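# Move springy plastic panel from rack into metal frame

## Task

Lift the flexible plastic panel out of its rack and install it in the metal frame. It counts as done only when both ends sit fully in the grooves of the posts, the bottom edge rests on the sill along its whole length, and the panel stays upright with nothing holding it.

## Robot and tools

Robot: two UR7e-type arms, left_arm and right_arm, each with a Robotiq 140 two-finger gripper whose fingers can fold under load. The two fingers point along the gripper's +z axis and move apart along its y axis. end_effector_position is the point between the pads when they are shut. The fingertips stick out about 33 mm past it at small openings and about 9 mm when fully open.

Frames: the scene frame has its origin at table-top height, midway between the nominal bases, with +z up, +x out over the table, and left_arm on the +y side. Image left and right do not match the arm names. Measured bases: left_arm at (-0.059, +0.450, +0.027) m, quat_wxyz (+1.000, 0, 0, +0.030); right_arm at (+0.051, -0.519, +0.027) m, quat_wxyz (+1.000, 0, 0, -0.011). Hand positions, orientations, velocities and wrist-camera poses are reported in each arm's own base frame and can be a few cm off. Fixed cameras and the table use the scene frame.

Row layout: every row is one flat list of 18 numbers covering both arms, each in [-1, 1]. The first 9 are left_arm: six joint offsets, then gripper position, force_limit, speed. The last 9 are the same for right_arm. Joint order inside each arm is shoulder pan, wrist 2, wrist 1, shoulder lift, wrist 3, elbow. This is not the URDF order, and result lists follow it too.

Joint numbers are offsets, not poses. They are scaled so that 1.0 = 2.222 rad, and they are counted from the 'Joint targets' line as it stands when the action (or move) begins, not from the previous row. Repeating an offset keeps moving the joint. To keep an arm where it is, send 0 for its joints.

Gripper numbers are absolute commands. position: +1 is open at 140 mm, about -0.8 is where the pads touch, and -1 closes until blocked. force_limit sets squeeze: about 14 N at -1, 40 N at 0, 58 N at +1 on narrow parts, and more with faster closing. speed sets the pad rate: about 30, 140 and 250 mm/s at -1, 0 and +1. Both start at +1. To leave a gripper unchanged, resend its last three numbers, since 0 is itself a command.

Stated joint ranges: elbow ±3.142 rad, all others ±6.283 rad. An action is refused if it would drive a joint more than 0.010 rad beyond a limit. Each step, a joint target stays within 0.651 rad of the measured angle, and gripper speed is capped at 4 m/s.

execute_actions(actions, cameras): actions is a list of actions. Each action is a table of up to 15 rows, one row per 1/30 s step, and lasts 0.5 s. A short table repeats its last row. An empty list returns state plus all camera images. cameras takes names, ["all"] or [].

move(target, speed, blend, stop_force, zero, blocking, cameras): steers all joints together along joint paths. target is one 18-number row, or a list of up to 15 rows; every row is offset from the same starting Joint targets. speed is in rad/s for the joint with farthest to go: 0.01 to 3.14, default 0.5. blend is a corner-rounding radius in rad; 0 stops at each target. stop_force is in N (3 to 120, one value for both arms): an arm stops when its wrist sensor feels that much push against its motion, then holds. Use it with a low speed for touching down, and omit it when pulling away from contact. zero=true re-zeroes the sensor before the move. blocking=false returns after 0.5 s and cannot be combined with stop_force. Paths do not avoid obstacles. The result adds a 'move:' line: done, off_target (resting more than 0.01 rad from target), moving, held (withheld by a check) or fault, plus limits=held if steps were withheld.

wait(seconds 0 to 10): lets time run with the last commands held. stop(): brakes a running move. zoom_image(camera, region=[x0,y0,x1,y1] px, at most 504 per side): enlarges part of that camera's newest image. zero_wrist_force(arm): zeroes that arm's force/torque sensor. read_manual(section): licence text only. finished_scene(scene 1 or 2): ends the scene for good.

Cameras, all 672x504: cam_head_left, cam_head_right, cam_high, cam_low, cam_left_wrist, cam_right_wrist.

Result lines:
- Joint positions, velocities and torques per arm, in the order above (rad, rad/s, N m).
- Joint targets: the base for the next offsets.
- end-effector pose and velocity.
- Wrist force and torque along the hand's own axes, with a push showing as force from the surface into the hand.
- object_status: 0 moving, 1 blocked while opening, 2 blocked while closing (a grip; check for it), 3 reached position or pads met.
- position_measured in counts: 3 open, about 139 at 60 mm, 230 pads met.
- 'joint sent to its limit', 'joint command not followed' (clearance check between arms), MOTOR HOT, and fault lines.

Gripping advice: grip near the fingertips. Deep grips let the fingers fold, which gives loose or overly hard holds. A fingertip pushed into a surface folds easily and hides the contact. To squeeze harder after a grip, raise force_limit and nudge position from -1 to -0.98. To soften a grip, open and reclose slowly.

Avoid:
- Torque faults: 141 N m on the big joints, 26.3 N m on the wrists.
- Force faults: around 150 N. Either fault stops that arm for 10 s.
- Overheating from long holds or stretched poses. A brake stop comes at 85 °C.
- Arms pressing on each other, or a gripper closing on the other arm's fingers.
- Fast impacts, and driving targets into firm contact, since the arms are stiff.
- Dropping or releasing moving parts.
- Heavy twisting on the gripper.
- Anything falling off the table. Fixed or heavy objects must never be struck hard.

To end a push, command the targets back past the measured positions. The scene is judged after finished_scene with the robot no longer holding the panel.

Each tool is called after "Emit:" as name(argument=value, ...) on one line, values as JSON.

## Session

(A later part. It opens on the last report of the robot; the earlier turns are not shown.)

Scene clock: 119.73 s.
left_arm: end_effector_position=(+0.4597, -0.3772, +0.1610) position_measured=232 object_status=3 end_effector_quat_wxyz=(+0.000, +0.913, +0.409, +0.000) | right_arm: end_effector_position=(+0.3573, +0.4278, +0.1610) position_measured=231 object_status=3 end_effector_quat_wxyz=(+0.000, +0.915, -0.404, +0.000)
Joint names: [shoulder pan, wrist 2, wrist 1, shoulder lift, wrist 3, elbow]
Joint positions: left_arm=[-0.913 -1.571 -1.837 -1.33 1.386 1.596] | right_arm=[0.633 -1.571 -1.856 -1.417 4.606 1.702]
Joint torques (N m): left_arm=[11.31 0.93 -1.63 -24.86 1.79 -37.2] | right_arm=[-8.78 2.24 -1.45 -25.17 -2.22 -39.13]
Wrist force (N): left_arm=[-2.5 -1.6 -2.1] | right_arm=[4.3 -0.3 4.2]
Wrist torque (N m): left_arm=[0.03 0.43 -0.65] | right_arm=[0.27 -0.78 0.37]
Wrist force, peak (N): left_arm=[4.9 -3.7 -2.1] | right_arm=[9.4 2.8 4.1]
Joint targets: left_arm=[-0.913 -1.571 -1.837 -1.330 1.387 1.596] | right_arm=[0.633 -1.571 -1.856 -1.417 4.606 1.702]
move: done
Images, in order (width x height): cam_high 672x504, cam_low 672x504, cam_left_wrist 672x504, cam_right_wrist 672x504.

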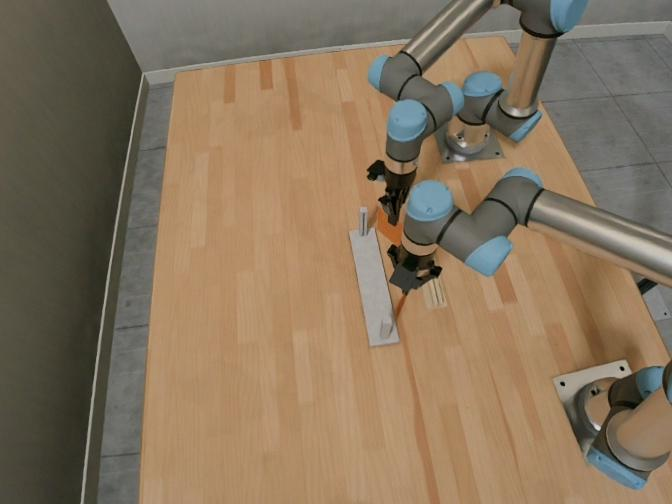

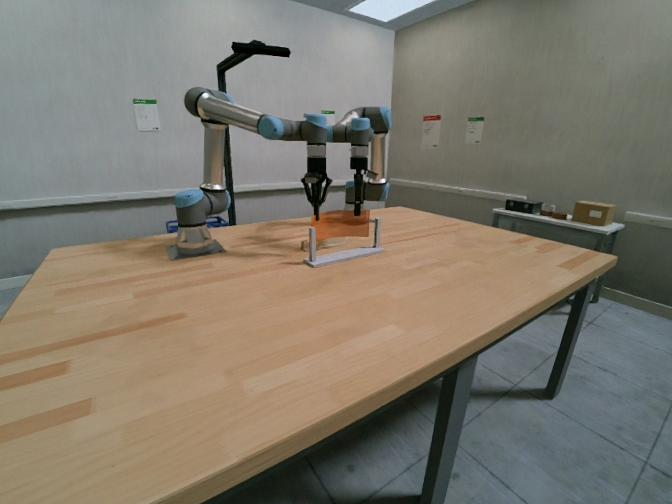

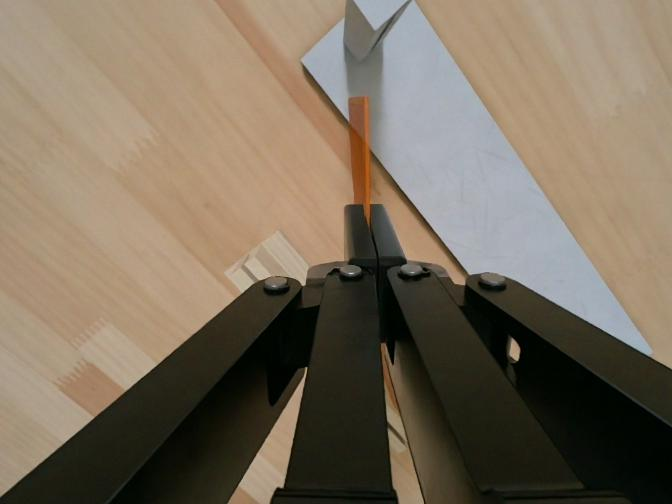

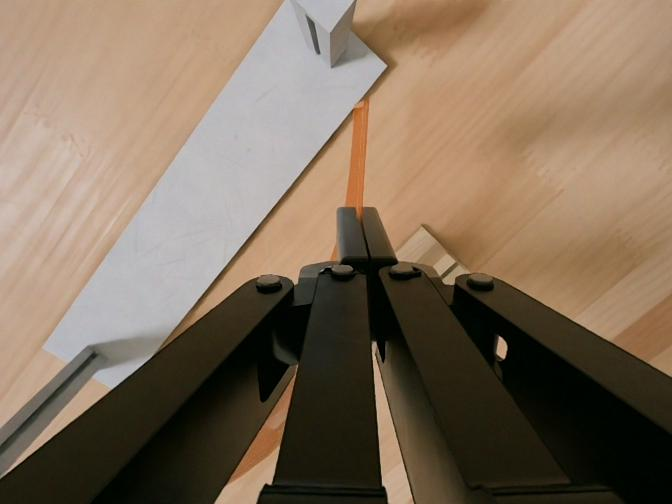

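Emit:
move(target=[0.0189,0,0.0073,0.0245,0.0099,-0.0318,-1,1,-1,-0.0147,0,0.0058,0.0277,-0.0237,-0.0334,-1,1,-1], speed=0.06, stop_force=12, cameras=["cam_left_wrist","cam_right_wrist","cam_low","cam_high"])

Emit:
zoom_image(camera="cam_left_wrist", region=[280, 0, 440, 120])

Emit:
zoom_image(camera="cam_right_wrist", region=[270, 0, 430, 120])

Emit:
zoom_image(camera="cam_low", region=[270, 180, 410, 290])

Scene clock: 139.93 s.
left_arm: end_effector_position=(+0.4907, -0.3759, +0.1611) position_measured=232 object_status=3 end_effector_quat_wxyz=(+0.000, +0.909, +0.418, +0.000) | right_arm: end_effector_position=(+0.3936, +0.4311, +0.1609) position_measured=231 object_status=3 end_effector_quat_wxyz=(+0.000, +0.919, -0.395, +0.000)
Joint names: [shoulder pan, wrist 2, wrist 1, shoulder lift, wrist 3, elbow]
Joint positions: left_arm=[-0.871 -1.571 -1.821 -1.275 1.409 1.525] | right_arm=[0.601 -1.571 -1.843 -1.355 4.553 1.628]
Joint torques (N m): left_arm=[11.52 0.66 -1.44 -28.57 1.76 -36.35] | right_arm=[-9.42 1.8 -1.32 -28.23 -2.39 -38.98]
Wrist force (N): left_arm=[-3.0 -1.2 -2.1] | right_arm=[4.0 -0.2 4.2]
Wrist torque (N m): left_arm=[-0.04 0.40 -0.71] | right_arm=[0.43 -0.89 0.38]
Wrist force, peak (N): left_arm=[-3.3 -1.2 -2.4] | right_arm=[4.9 0.3 4.2]
Joint targets: left_arm=[-0.871 -1.571 -1.821 -1.275 1.409 1.525] | right_arm=[0.601 -1.571 -1.843 -1.355 4.553 1.628]
move: done
Images, in order (width x height): cam_high 672x504, cam_low 672x504, cam_left_wrist 672x504, cam_right_wrist 672x504.

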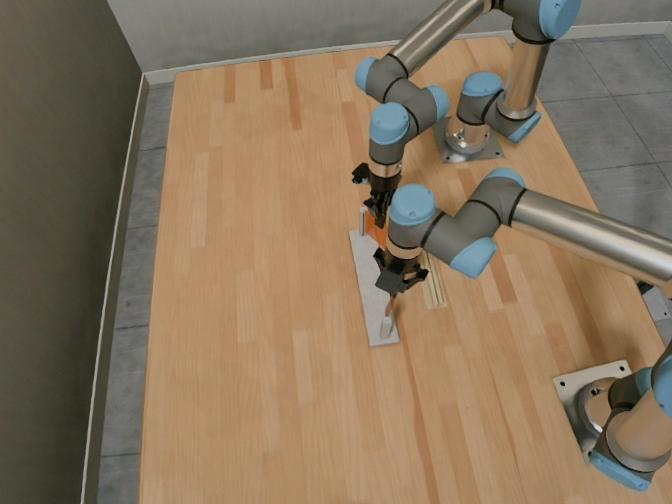

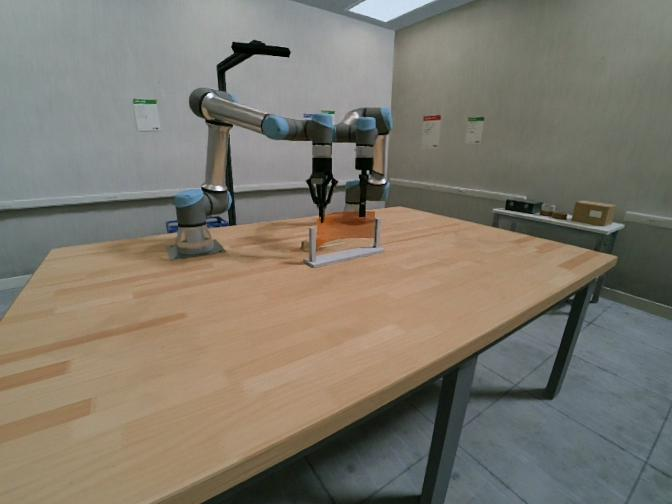

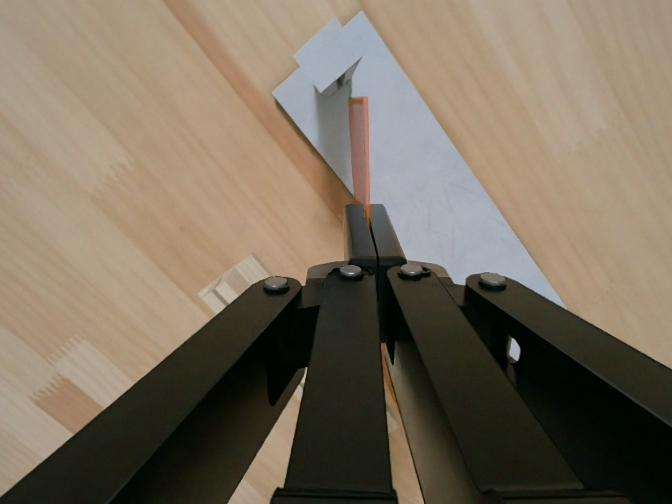

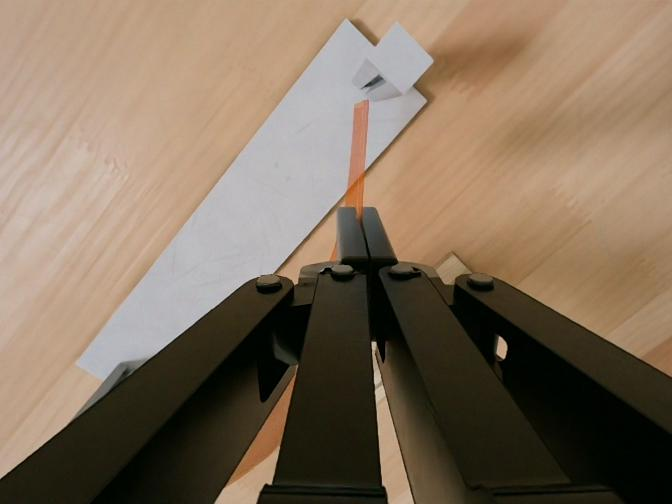

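Scaled by 3.150 from the camera's 672x504 image, which has a finer 960x720 frame.

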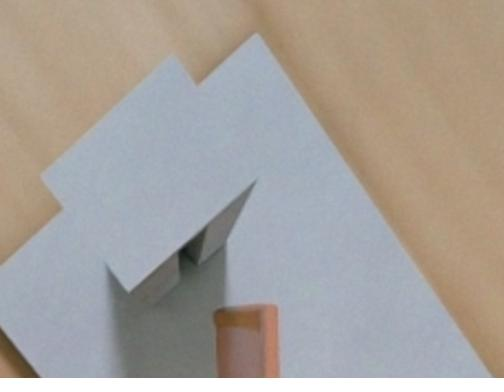

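Scaled by 3.150 from the camera's 672x504 image, which has a finer 960x720 frame.

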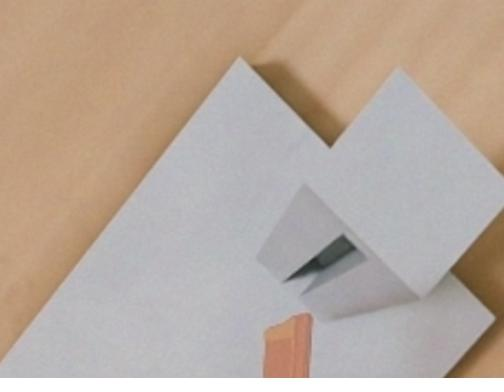

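Scaled by 3.600 from the camera's 672x504 image, which has a finer 960x720 frame.

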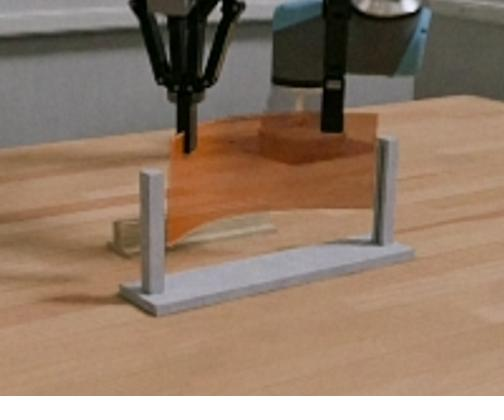

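Emit:
move(target=[0,0,-0.0416,0.0118,0,0.0298,-1,1,-1,0,0,-0.0427,0.0127,0,0.0299,-1,1,-1], speed=0.05, stop_force=6, cameras=["cam_left_wrist","cam_right_wrist","cam_low"])

Emit:
zoom_image(camera="cam_left_wrist", region=[280, 0, 440, 120])

Emit:
zoom_image(camera="cam_right_wrist", region=[270, 0, 430, 120])

Emit:
zoom_image(camera="cam_low", region=[270, 180, 410, 290])

Scene clock: 149.53 s.
left_arm: end_effector_position=(+0.4908, -0.3759, +0.1230) position_measured=232 object_status=3 end_effector_quat_wxyz=(+0.000, +0.909, +0.418, +0.000) | right_arm: end_effector_position=(+0.3936, +0.4312, +0.1230) position_measured=231 object_status=3 end_effector_quat_wxyz=(+0.000, +0.919, -0.395, +0.000)
Joint names: [shoulder pan, wrist 2, wrist 1, shoulder lift, wrist 3, elbow]
Joint positions: left_arm=[-0.871 -1.571 -1.913 -1.249 1.409 1.591] | right_arm=[0.601 -1.571 -1.938 -1.327 4.553 1.694]
Joint torques (N m): left_arm=[8.81 0.7 -3.86 -29.59 1.74 -12.15] | right_arm=[-5.74 0.42 -4.67 -28.19 -2.4 -12.01]
Wrist force (N): left_arm=[-2.8 -1.1 -2.2] | right_arm=[3.9 -0.5 3.8]
Wrist torque (N m): left_arm=[-0.02 0.37 -0.72] | right_arm=[0.35 -0.88 0.37]
Wrist force, peak (N): left_arm=[-3.4 -1.2 -2.5] | right_arm=[4.7 -0.1 4.1]
Joint targets: left_arm=[-0.871 -1.571 -1.913 -1.249 1.409 1.591] | right_arm=[0.601 -1.571 -1.938 -1.327 4.553 1.694]
move: done
Images, in order (width x height): cam_low 672x504, cam_left_wrist 672x504, cam_right_wrist 672x504.

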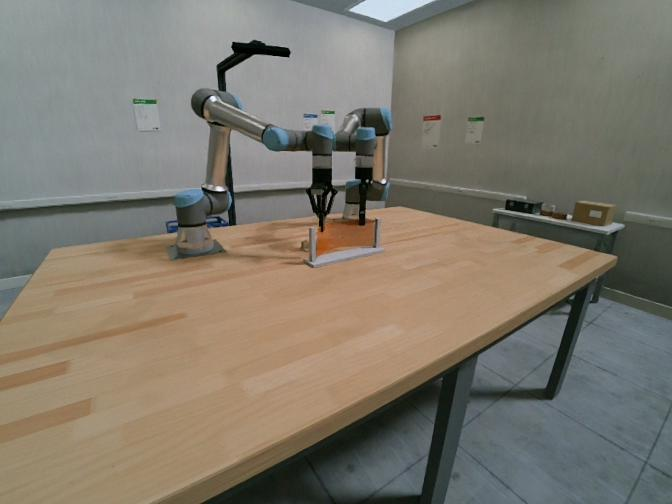

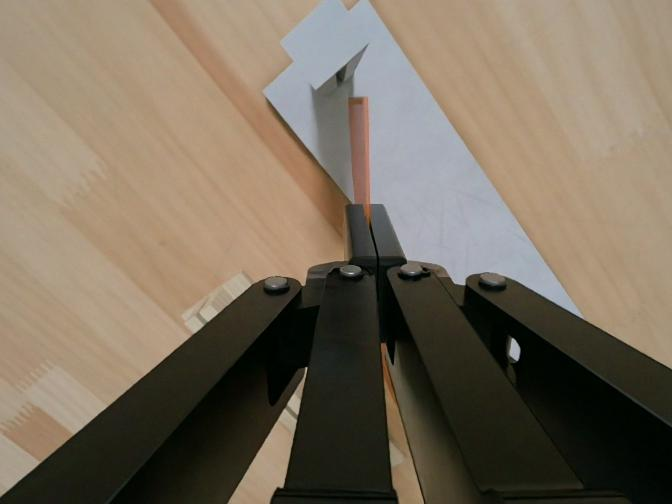

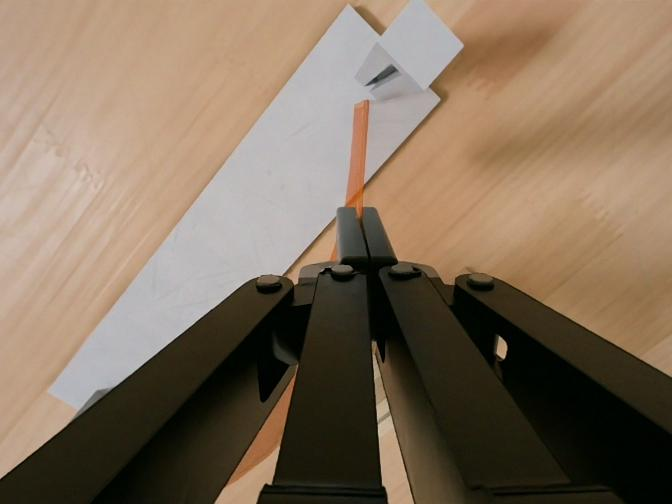

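Scaled by 3.150 from the camera's 672x504 image, which has a finer 960x720 frame.

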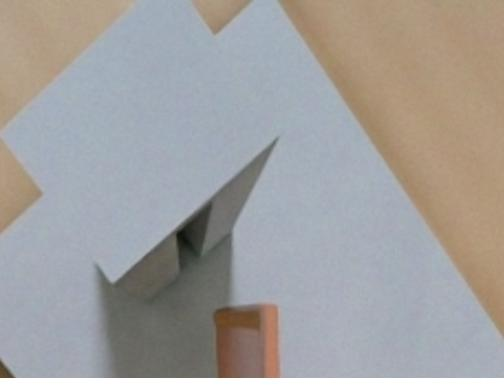

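Scaled by 3.150 from the camera's 672x504 image, which has a finer 960x720 frame.

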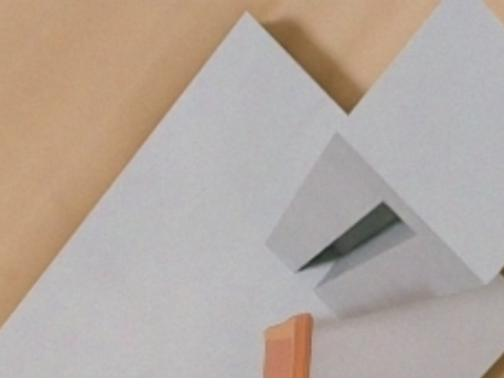

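Scaled by 3.600 from the camera's 672x504 image, which has a finer 960x720 frame.

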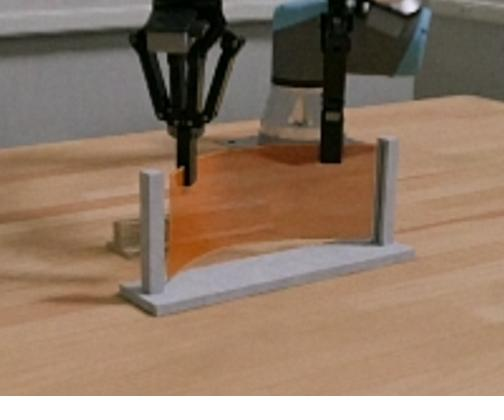

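Emit:
move(target=[0.0072,0,0.0017,0.0048,-0.0783,-0.0064,-1,1,-1,-0.0063,0,0.0008,0.0026,0.0882,-0.0034,-1,1,-1], speed=0.1, cameras=["cam_left_wrist","cam_right_wrist"])

Emit:
zoom_image(camera="cam_left_wrist", region=[280, 0, 440, 120])

Emit:
zoom_image(camera="cam_right_wrist", region=[270, 0, 430, 120])

Scene clock: 161.50 s.
left_arm: end_effector_position=(+0.4998, -0.3716, +0.1228) position_measured=232 object_status=3 end_effector_quat_wxyz=(+0.000, +0.865, +0.502, +0.000) | right_arm: end_effector_position=(+0.4018, +0.4271, +0.1230) position_measured=231 object_status=3 end_effector_quat_wxyz=(+0.000, +0.873, -0.489, +0.000)
Joint names: [shoulder pan, wrist 2, wrist 1, shoulder lift, wrist 3, elbow]
Joint positions: left_arm=[-0.855 -1.571 -1.909 -1.238 1.235 1.577] | right_arm=[0.587 -1.571 -1.936 -1.321 4.749 1.686]
Joint torques (N m): left_arm=[11.86 0.71 -1.27 -29.81 -1.27 -36.17] | right_arm=[-9.9 -0.79 -1.06 -28.58 1.14 -38.25]
Wrist force (N): left_arm=[-3.8 -1.2 -2.4] | right_arm=[2.5 -0.7 4.3]
Wrist torque (N m): left_arm=[-0.15 0.36 -0.49] | right_arm=[0.43 -0.86 0.11]
Wrist force, peak (N): left_arm=[-3.7 -1.2 -2.5] | right_arm=[3.9 -0.6 4.3]
Joint targets: left_arm=[-0.855 -1.571 -1.909 -1.238 1.235 1.577] | right_arm=[0.587 -1.571 -1.936 -1.321 4.749 1.686]
move: done
Images, in order (width x height): cam_left_wrist 672x504, cam_right_wrist 672x504.

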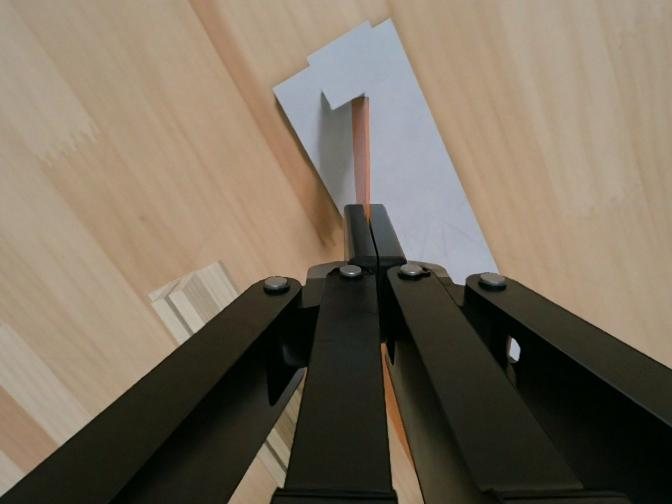

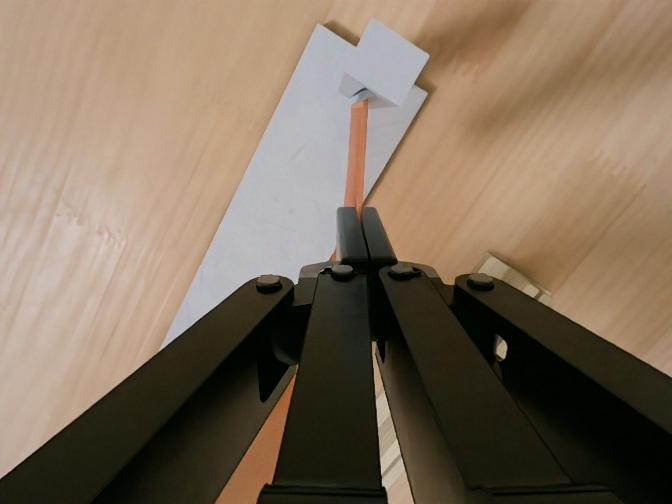

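Scaled by 3.150 from the camera's 672x504 image, which has a finer 960x720 frame.

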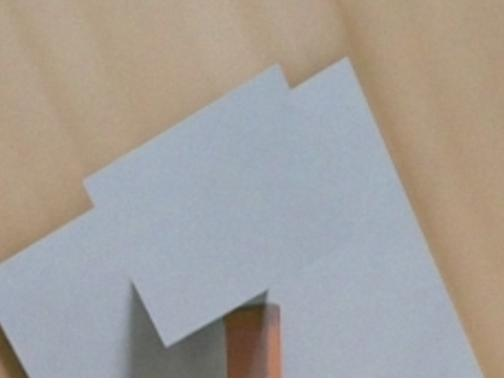

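Scaled by 3.150 from the camera's 672x504 image, which has a finer 960x720 frame.

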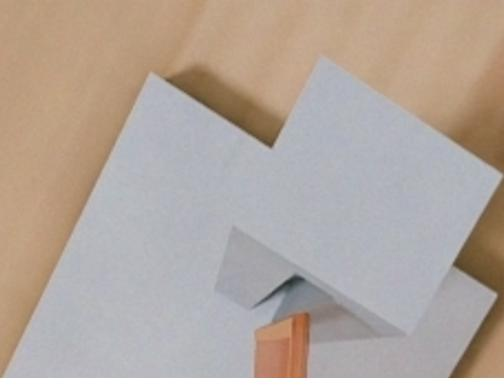

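Emit:
move(target=[[0.0043,0,0.0014,0.0040,-0.0542,-0.0054,-1,1,-1,-0.0044,0,0.0012,0.0041,0.0541,-0.0052,-1,1,-1],[0.0083,0,0.0029,0.0084,-0.1042,-0.0113,-1,1,-1,-0.0078,0,0.0022,0.0077,0.1047,-0.0099,-1,1,-1]], speed=0.06, cameras=["cam_left_wrist","cam_right_wrist","cam_low","cam_high"])

Emit:
zoom_image(camera="cam_left_wrist", region=[280, 0, 440, 120])

Emit:
zoom_image(camera="cam_right_wrist", region=[270, 0, 430, 120])

Emit:
zoom_image(camera="cam_low", region=[270, 180, 410, 290])

Emit:
zoom_image(camera="cam_high", region=[320, 190, 480, 360])

Scene clock: 176.20 s.
left_arm: end_effector_position=(+0.5121, -0.3685, +0.1226) position_measured=232 object_status=3 end_effector_quat_wxyz=(+0.000, +0.796, +0.606, +0.000) | right_arm: end_effector_position=(+0.4156, +0.4242, +0.1229) position_measured=231 object_status=3 end_effector_quat_wxyz=(+0.000, +0.805, -0.594, +0.000)
Joint names: [shoulder pan, wrist 2, wrist 1, shoulder lift, wrist 3, elbow]
Joint positions: left_arm=[-0.837 -1.571 -1.903 -1.22 1.004 1.552] | right_arm=[0.569 -1.571 -1.931 -1.304 4.982 1.664]
Joint torques (N m): left_arm=[31.81 9.86 2.7 -34.1 -1.61 -32.61] | right_arm=[-21.48 -5.55 -0.05 -31.5 1.52 -37.27]
Wrist force (N): left_arm=[-37.8 -2.6 4.8] | right_arm=[-20.0 0.8 8.8]
Wrist torque (N m): left_arm=[-0.01 0.59 -0.22] | right_arm=[0.35 -1.14 -0.21]
Wrist force, peak (N): left_arm=[-37.8 -2.6 4.8] | right_arm=[-20.1 0.5 8.9]
Joint targets: left_arm=[-0.837 -1.571 -1.903 -1.220 1.003 1.552] | right_arm=[0.569 -1.571 -1.931 -1.304 4.982 1.664]
move: done
Images, in order (width x height): cam_high 672x504, cam_low 672x504, cam_left_wrist 672x504, cam_right_wrist 672x504.

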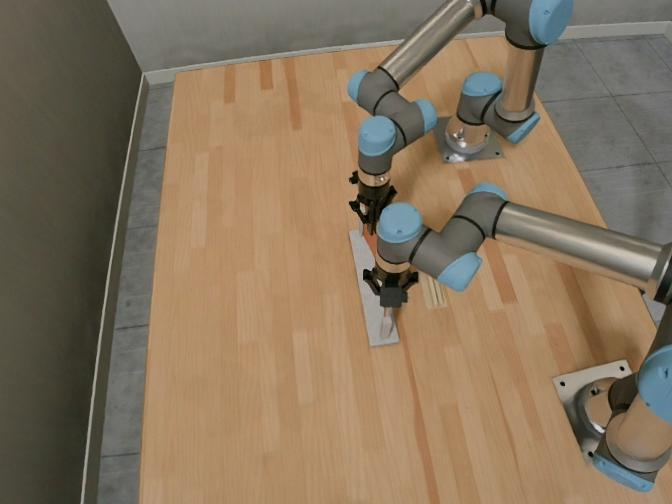

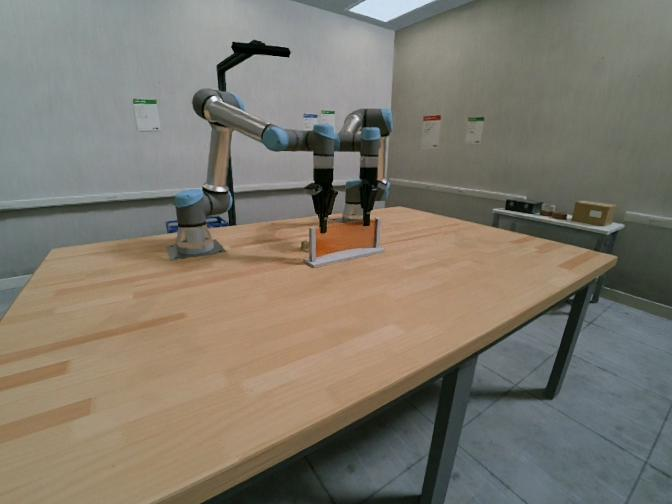

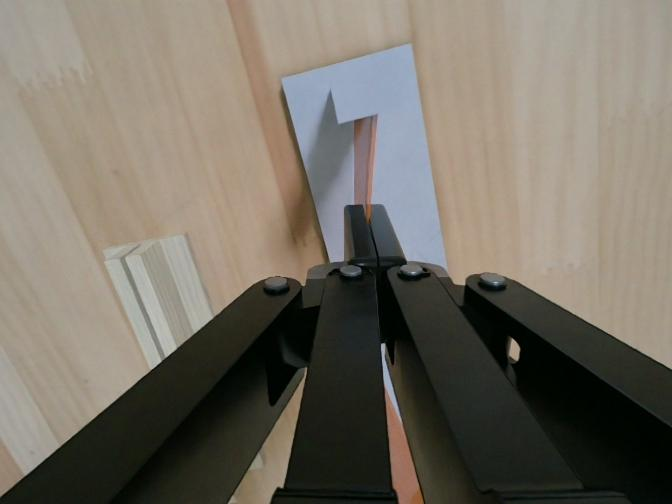

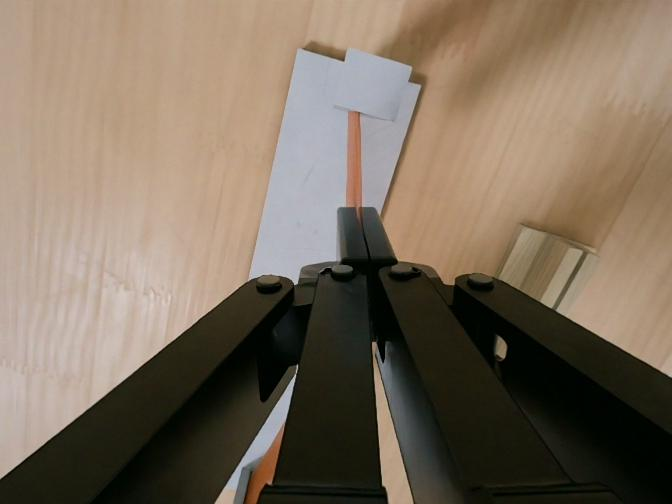

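Scaled by 3.150 from the camera's 672x504 image, which has a finer 960x720 frame.

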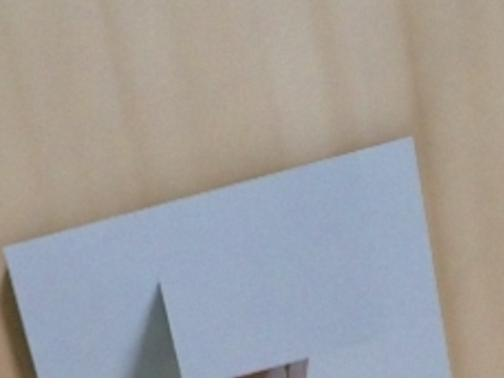

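Scaled by 3.150 from the camera's 672x504 image, which has a finer 960x720 frame.

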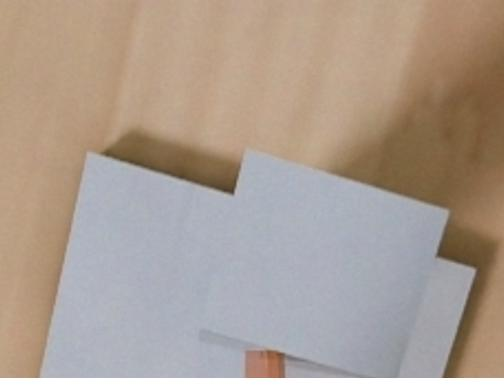

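Scaled by 3.600 from the camera's 672x504 image, which has a finer 960x720 frame.

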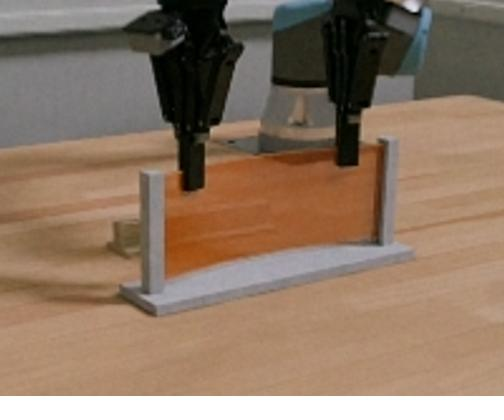

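Scaled by 2.965 from the camera's 672x504 image, which has a finer 960x720 frame.

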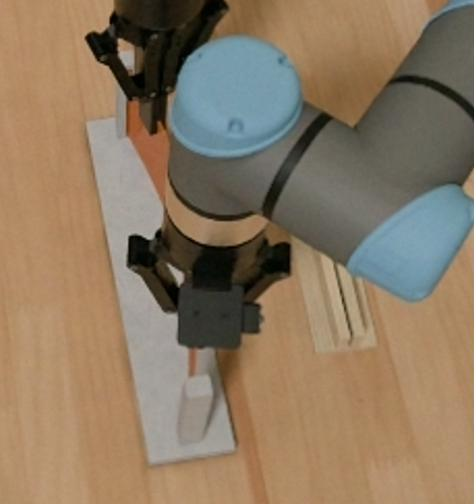

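Emit:
move(target=[[-0.0040,0,-0.0015,-0.0044,0.05,0.0059,-1,1,-1,0.0034,0,-0.0010,-0.0036,-0.0506,0.0047,-1,1,-1],[-0.0083,0,-0.0029,-0.0084,0.1042,0.0113,-1,1,-1,0.0078,0,-0.0022,-0.0077,-0.1047,0.0099,-1,1,-1]], speed=0.1, cameras=["cam_left_wrist","cam_right_wrist","cam_low"])

Emit:
zoom_image(camera="cam_low", region=[290, 200, 400, 280])

Emit:
zoom_image(camera="cam_left_wrist", region=[280, 0, 440, 120])

Emit:
zoom_image(camera="cam_right_wrist", region=[270, 0, 430, 120])

Scene clock: 187.77 s.
left_arm: end_effector_position=(+0.4998, -0.3716, +0.1228) position_measured=232 object_status=3 end_effector_quat_wxyz=(+0.000, +0.865, +0.502, +0.000) | right_arm: end_effector_position=(+0.4018, +0.4271, +0.1230) position_measured=231 object_status=3 end_effector_quat_wxyz=(+0.000, +0.872, -0.489, +0.000)
Joint names: [shoulder pan, wrist 2, wrist 1, shoulder lift, wrist 3, elbow]
Joint positions: left_arm=[-0.855 -1.571 -1.909 -1.238 1.234 1.577] | right_arm=[0.586 -1.571 -1.936 -1.321 4.75 1.686]
Joint torques (N m): left_arm=[-6.95 0.23 -3.56 -54.16 1.73 -12.06] | right_arm=[11.64 1.75 -4.52 -41.75 -2 -11.95]
Wrist force (N): left_arm=[-5.2 0.5 -0.8] | right_arm=[2.4 -0.8 3.9]
Wrist torque (N m): left_arm=[0.17 0.62 -0.60] | right_arm=[0.42 -0.89 0.26]
Wrist force, peak (N): left_arm=[-38.3 -2.3 4.9] | right_arm=[-20.6 0.6 9.0]
Joint targets: left_arm=[-0.855 -1.571 -1.909 -1.238 1.235 1.577] | right_arm=[0.587 -1.571 -1.936 -1.321 4.749 1.686]
move: done
Images, in order (width x height): cam_low 672x504, cam_left_wrist 672x504, cam_right_wrist 672x504.

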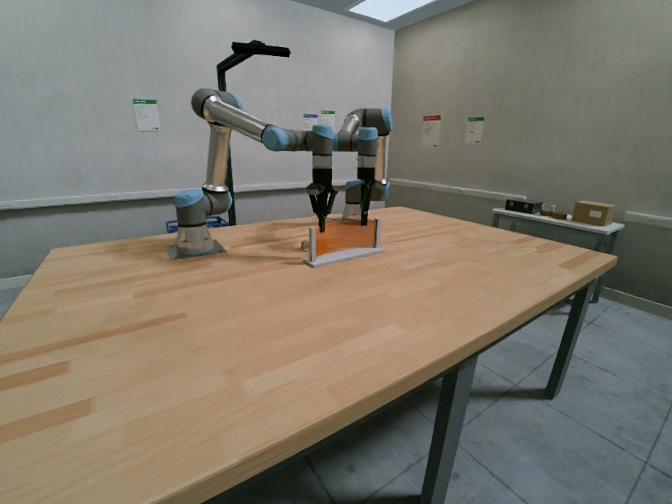

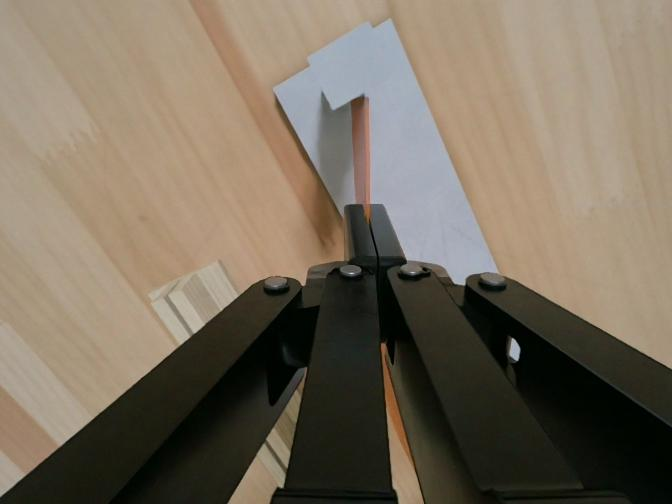

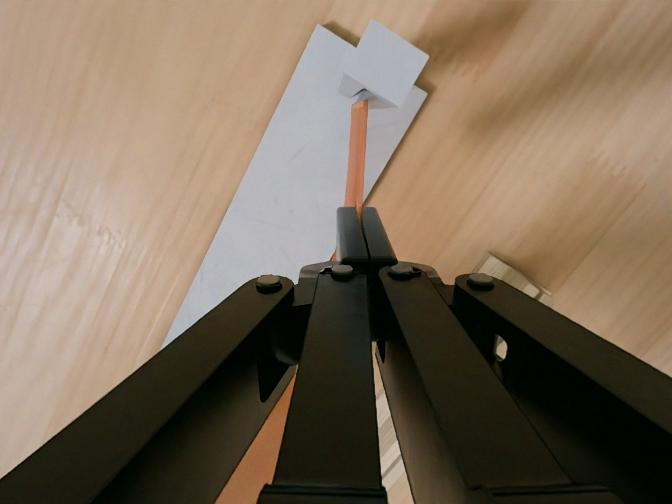

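Scaled by 4.582 from the camera's 672x504 image, which has a finer 960x720 frame.

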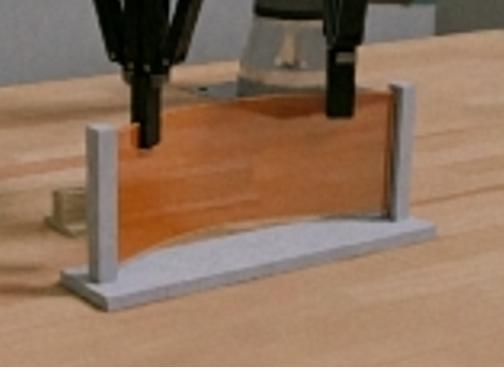

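Scaled by 3.150 from the camera's 672x504 image, which has a finer 960x720 frame.

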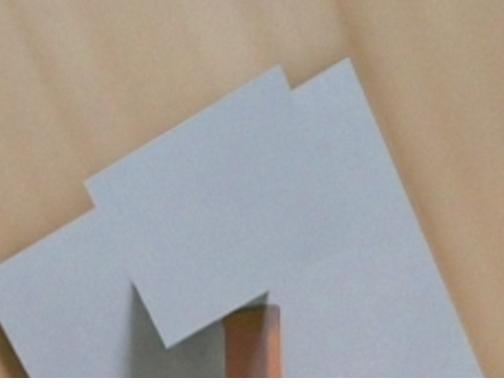

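Scaled by 3.150 from the camera's 672x504 image, which has a finer 960x720 frame.

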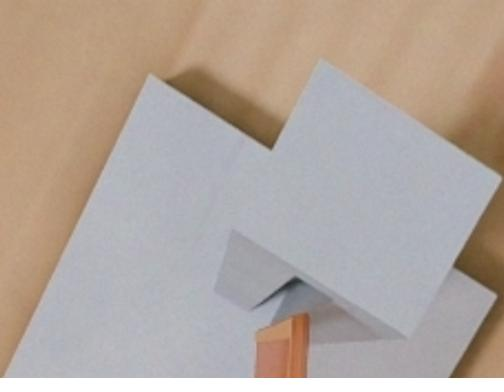

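Emit:
move(target=[0,0,-0.0151,0.0052,0,0.0099,-1,1,-1,0,0,-0.0157,0.0056,0,0.0101,-1,1,-1], speed=0.02, stop_force=5, cameras=["cam_low"])

Emit:
zoom_image(camera="cam_low", region=[290, 200, 400, 280])

Scene clock: 193.80 s.
left_arm: end_effector_position=(+0.4999, -0.3717, +0.1150) position_measured=232 object_status=3 end_effector_quat_wxyz=(+0.000, +0.865, +0.502, +0.000) | right_arm: end_effector_position=(+0.4019, +0.4271, +0.1150) position_measured=231 object_status=3 end_effector_quat_wxyz=(+0.000, +0.872, -0.489, +0.000)
Joint names: [shoulder pan, wrist 2, wrist 1, shoulder lift, wrist 3, elbow]
Joint positions: left_arm=[-0.855 -1.571 -1.928 -1.232 1.235 1.589] | right_arm=[0.587 -1.571 -1.956 -1.314 4.749 1.699]
Joint torques (N m): left_arm=[-6.16 0.15 -0.91 -50.92 1.68 -33.29] | right_arm=[11.26 1.64 -0.69 -38.35 -2.17 -34.69]
Wrist force (N): left_arm=[-4.8 0.4 -6.0] | right_arm=[3.4 -0.5 -1.8]
Wrist torque (N m): left_arm=[0.23 0.61 -0.60] | right_arm=[0.37 -0.92 0.24]
Wrist force, peak (N): left_arm=[-4.9 0.5 -9.4] | right_arm=[3.3 -0.5 -5.0]
Joint targets: left_arm=[-0.855 -1.571 -1.928 -1.232 1.235 1.589] | right_arm=[0.587 -1.571 -1.956 -1.314 4.749 1.699]
move: contact (left_arm, right_arm); left_arm: the wrist 1 is farthest, 0.014 rad from its target; right_arm: the wrist 1 is farthest, 0.015 rad from its target
Images, in order (width x height): cam_low 672x504.

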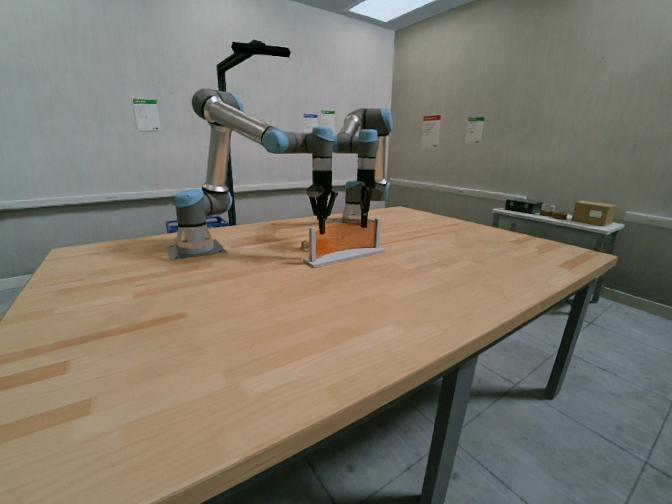

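Scaled by 4.582 from the camera's 672x504 image, which has a finer 960x720 frame.

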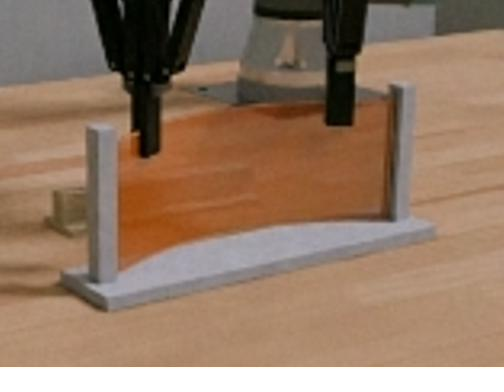

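Emit:
move(target=[[0.0043,0,0.0014,0.0040,-0.0542,-0.0054,-1,1,-1,-0.0044,0,0.0012,0.0041,0.0541,-0.0052,-1,1,-1],[0.0083,0,0.0029,0.0084,-0.1042,-0.0113,-1,1,-1,-0.0078,0,0.0022,0.0077,0.1047,-0.0099,-1,1,-1]], speed=0.06, stop_force=15, blend=0.02, cameras=["cam_left_wrist","cam_right_wrist","cam_low"])

Emit:
zoom_image(camera="cam_low", region=[290, 200, 400, 280])

Emit:
zoom_image(camera="cam_left_wrist", region=[280, 60, 440, 180])

Emit:
zoom_image(camera="cam_right_wrist", region=[270, 60, 430, 180])

Scene clock: 201.67 s.
left_arm: end_effector_position=(+0.5122, -0.3686, +0.1147) position_measured=232 object_status=3 end_effector_quat_wxyz=(+0.000, +0.796, +0.606, +0.000) | right_arm: end_effector_position=(+0.4157, +0.4243, +0.1149) position_measured=231 object_status=3 end_effector_quat_wxyz=(+0.000, +0.805, -0.594, +0.000)
Joint names: [shoulder pan, wrist 2, wrist 1, shoulder lift, wrist 3, elbow]
Joint positions: left_arm=[-0.837 -1.571 -1.922 -1.213 1.003 1.564] | right_arm=[0.569 -1.571 -1.951 -1.297 4.982 1.677]
Joint torques (N m): left_arm=[13 0.31 -0.2 -25.08 -1.42 -30.97] | right_arm=[-10.98 0.07 -0.51 -25.23 1.66 -34.4]
Wrist force (N): left_arm=[-7.1 0.0 -10.1] | right_arm=[0.8 0.3 -3.6]
Wrist torque (N m): left_arm=[0.31 0.50 -0.28] | right_arm=[0.35 -1.08 -0.12]
Wrist force, peak (N): left_arm=[-7.1 -0.1 -10.2] | right_arm=[1.5 0.7 -3.9]
Joint targets: left_arm=[-0.837 -1.571 -1.922 -1.213 1.003 1.564] | right_arm=[0.569 -1.571 -1.951 -1.297 4.982 1.677]
move: done
Images, in order (width x height): cam_low 672x504, cam_left_wrist 672x504, cam_right_wrist 672x504.

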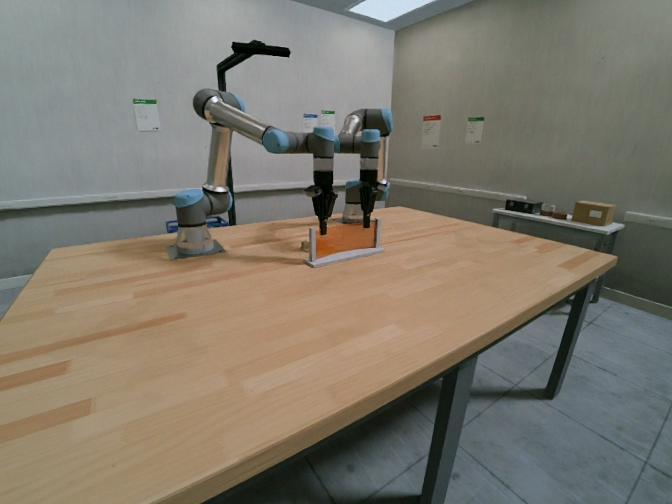

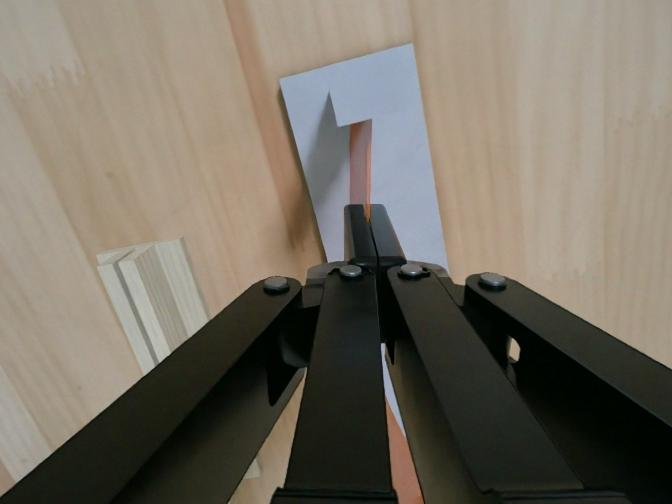

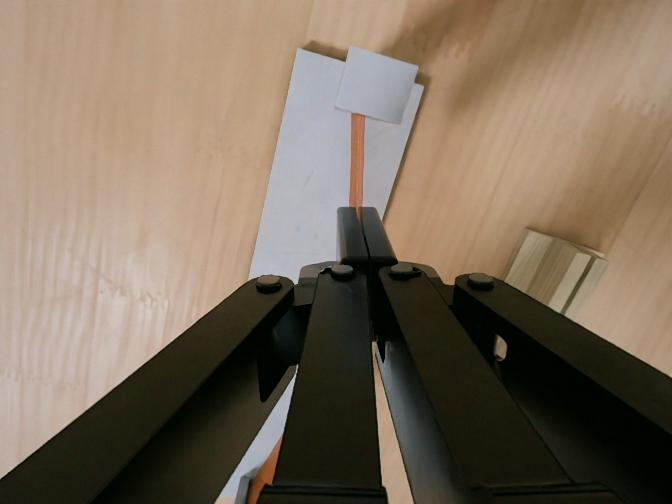

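Scaled by 4.582 from the camera's 672x504 image, which has a finer 960x720 frame.

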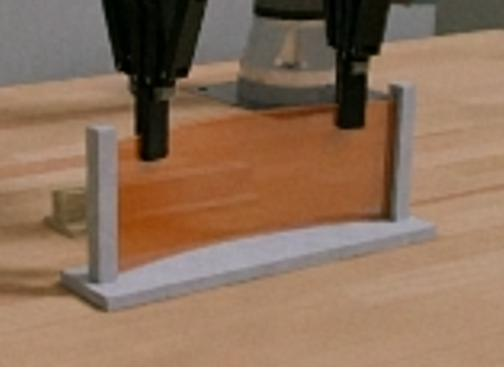

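Scaled by 3.150 from the camera's 672x504 image, which has a finer 960x720 frame.

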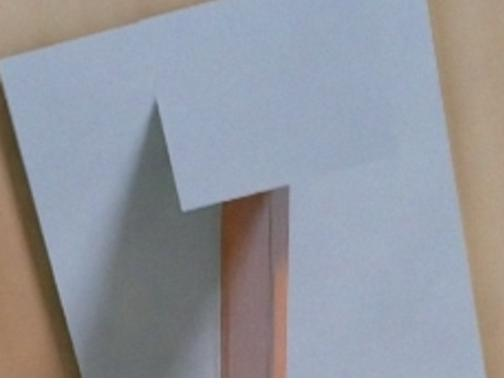

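Scaled by 3.150 from the camera's 672x504 image, which has a finer 960x720 frame.

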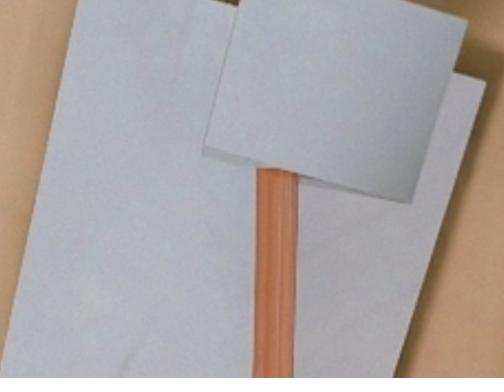

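Emit:
move(target=[0.0079,0,0.0045,0.0107,-0.0997,-0.0153,-1,1,-1,-0.0061,0,0.0030,0.0092,0.1064,-0.0122,-1,1,-1], speed=0.06, stop_force=20, cameras=["cam_left_wrist","cam_right_wrist","cam_low"])

Emit:
zoom_image(camera="cam_low", region=[290, 200, 400, 280])

Scene clock: 214.23 s.
left_arm: end_effector_position=(+0.5260, -0.3674, +0.1148) position_measured=232 object_status=3 end_effector_quat_wxyz=(+0.000, +0.718, +0.696, +0.000) | right_arm: end_effector_position=(+0.4293, +0.4235, +0.1149) position_measured=231 object_status=3 end_effector_quat_wxyz=(+0.000, +0.724, -0.689, +0.000)
Joint names: [shoulder pan, wrist 2, wrist 1, shoulder lift, wrist 3, elbow]
Joint positions: left_arm=[-0.819 -1.571 -1.912 -1.189 0.782 1.53] | right_arm=[0.556 -1.571 -1.944 -1.276 5.218 1.65]
Joint torques (N m): left_arm=[16.63 1.83 -0.03 -28.85 -1.52 -31.69] | right_arm=[-12.68 -2.56 -0.22 -27.06 1.77 -33.96]
Wrist force (N): left_arm=[-11.8 -2.8 -6.3] | right_arm=[-1.5 1.0 -2.7]
Wrist torque (N m): left_arm=[0.31 0.74 -0.20] | right_arm=[0.34 -1.18 -0.25]
Wrist force, peak (N): left_arm=[-11.8 -2.5 -6.5] | right_arm=[2.3 1.0 -3.7]
Joint targets: left_arm=[-0.819 -1.571 -1.912 -1.189 0.782 1.530] | right_arm=[0.556 -1.571 -1.944 -1.276 5.218 1.650]
move: done
Images, in order (width x height): cam_low 672x504, cam_left_wrist 672x504, cam_right_wrist 672x504.

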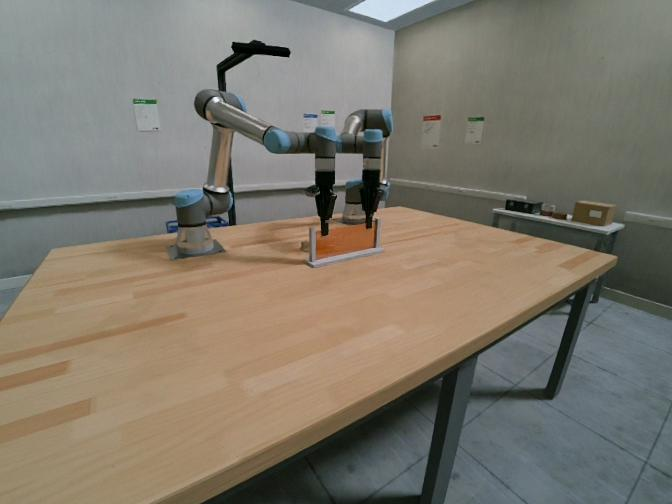

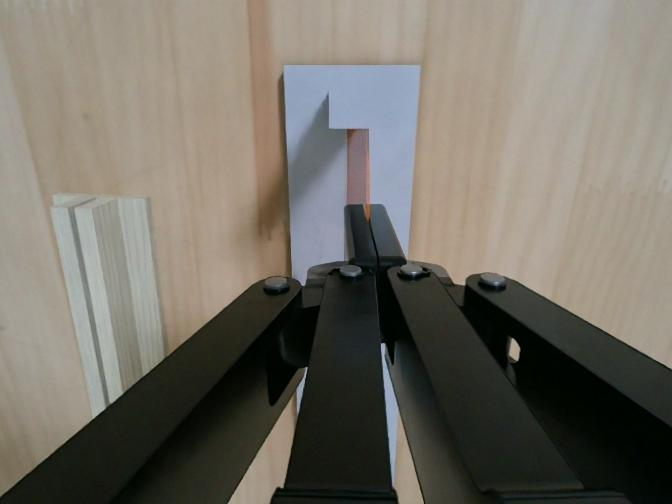

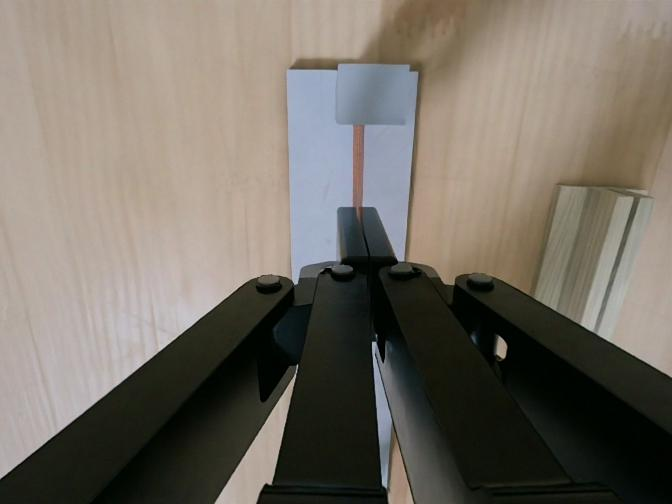

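Scaled by 4.582 from the camera's 672x504 image, which has a finer 960x720 frame.

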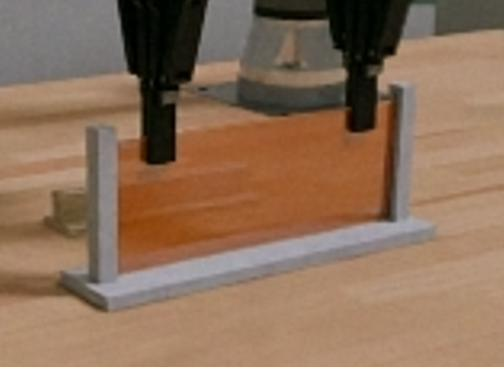

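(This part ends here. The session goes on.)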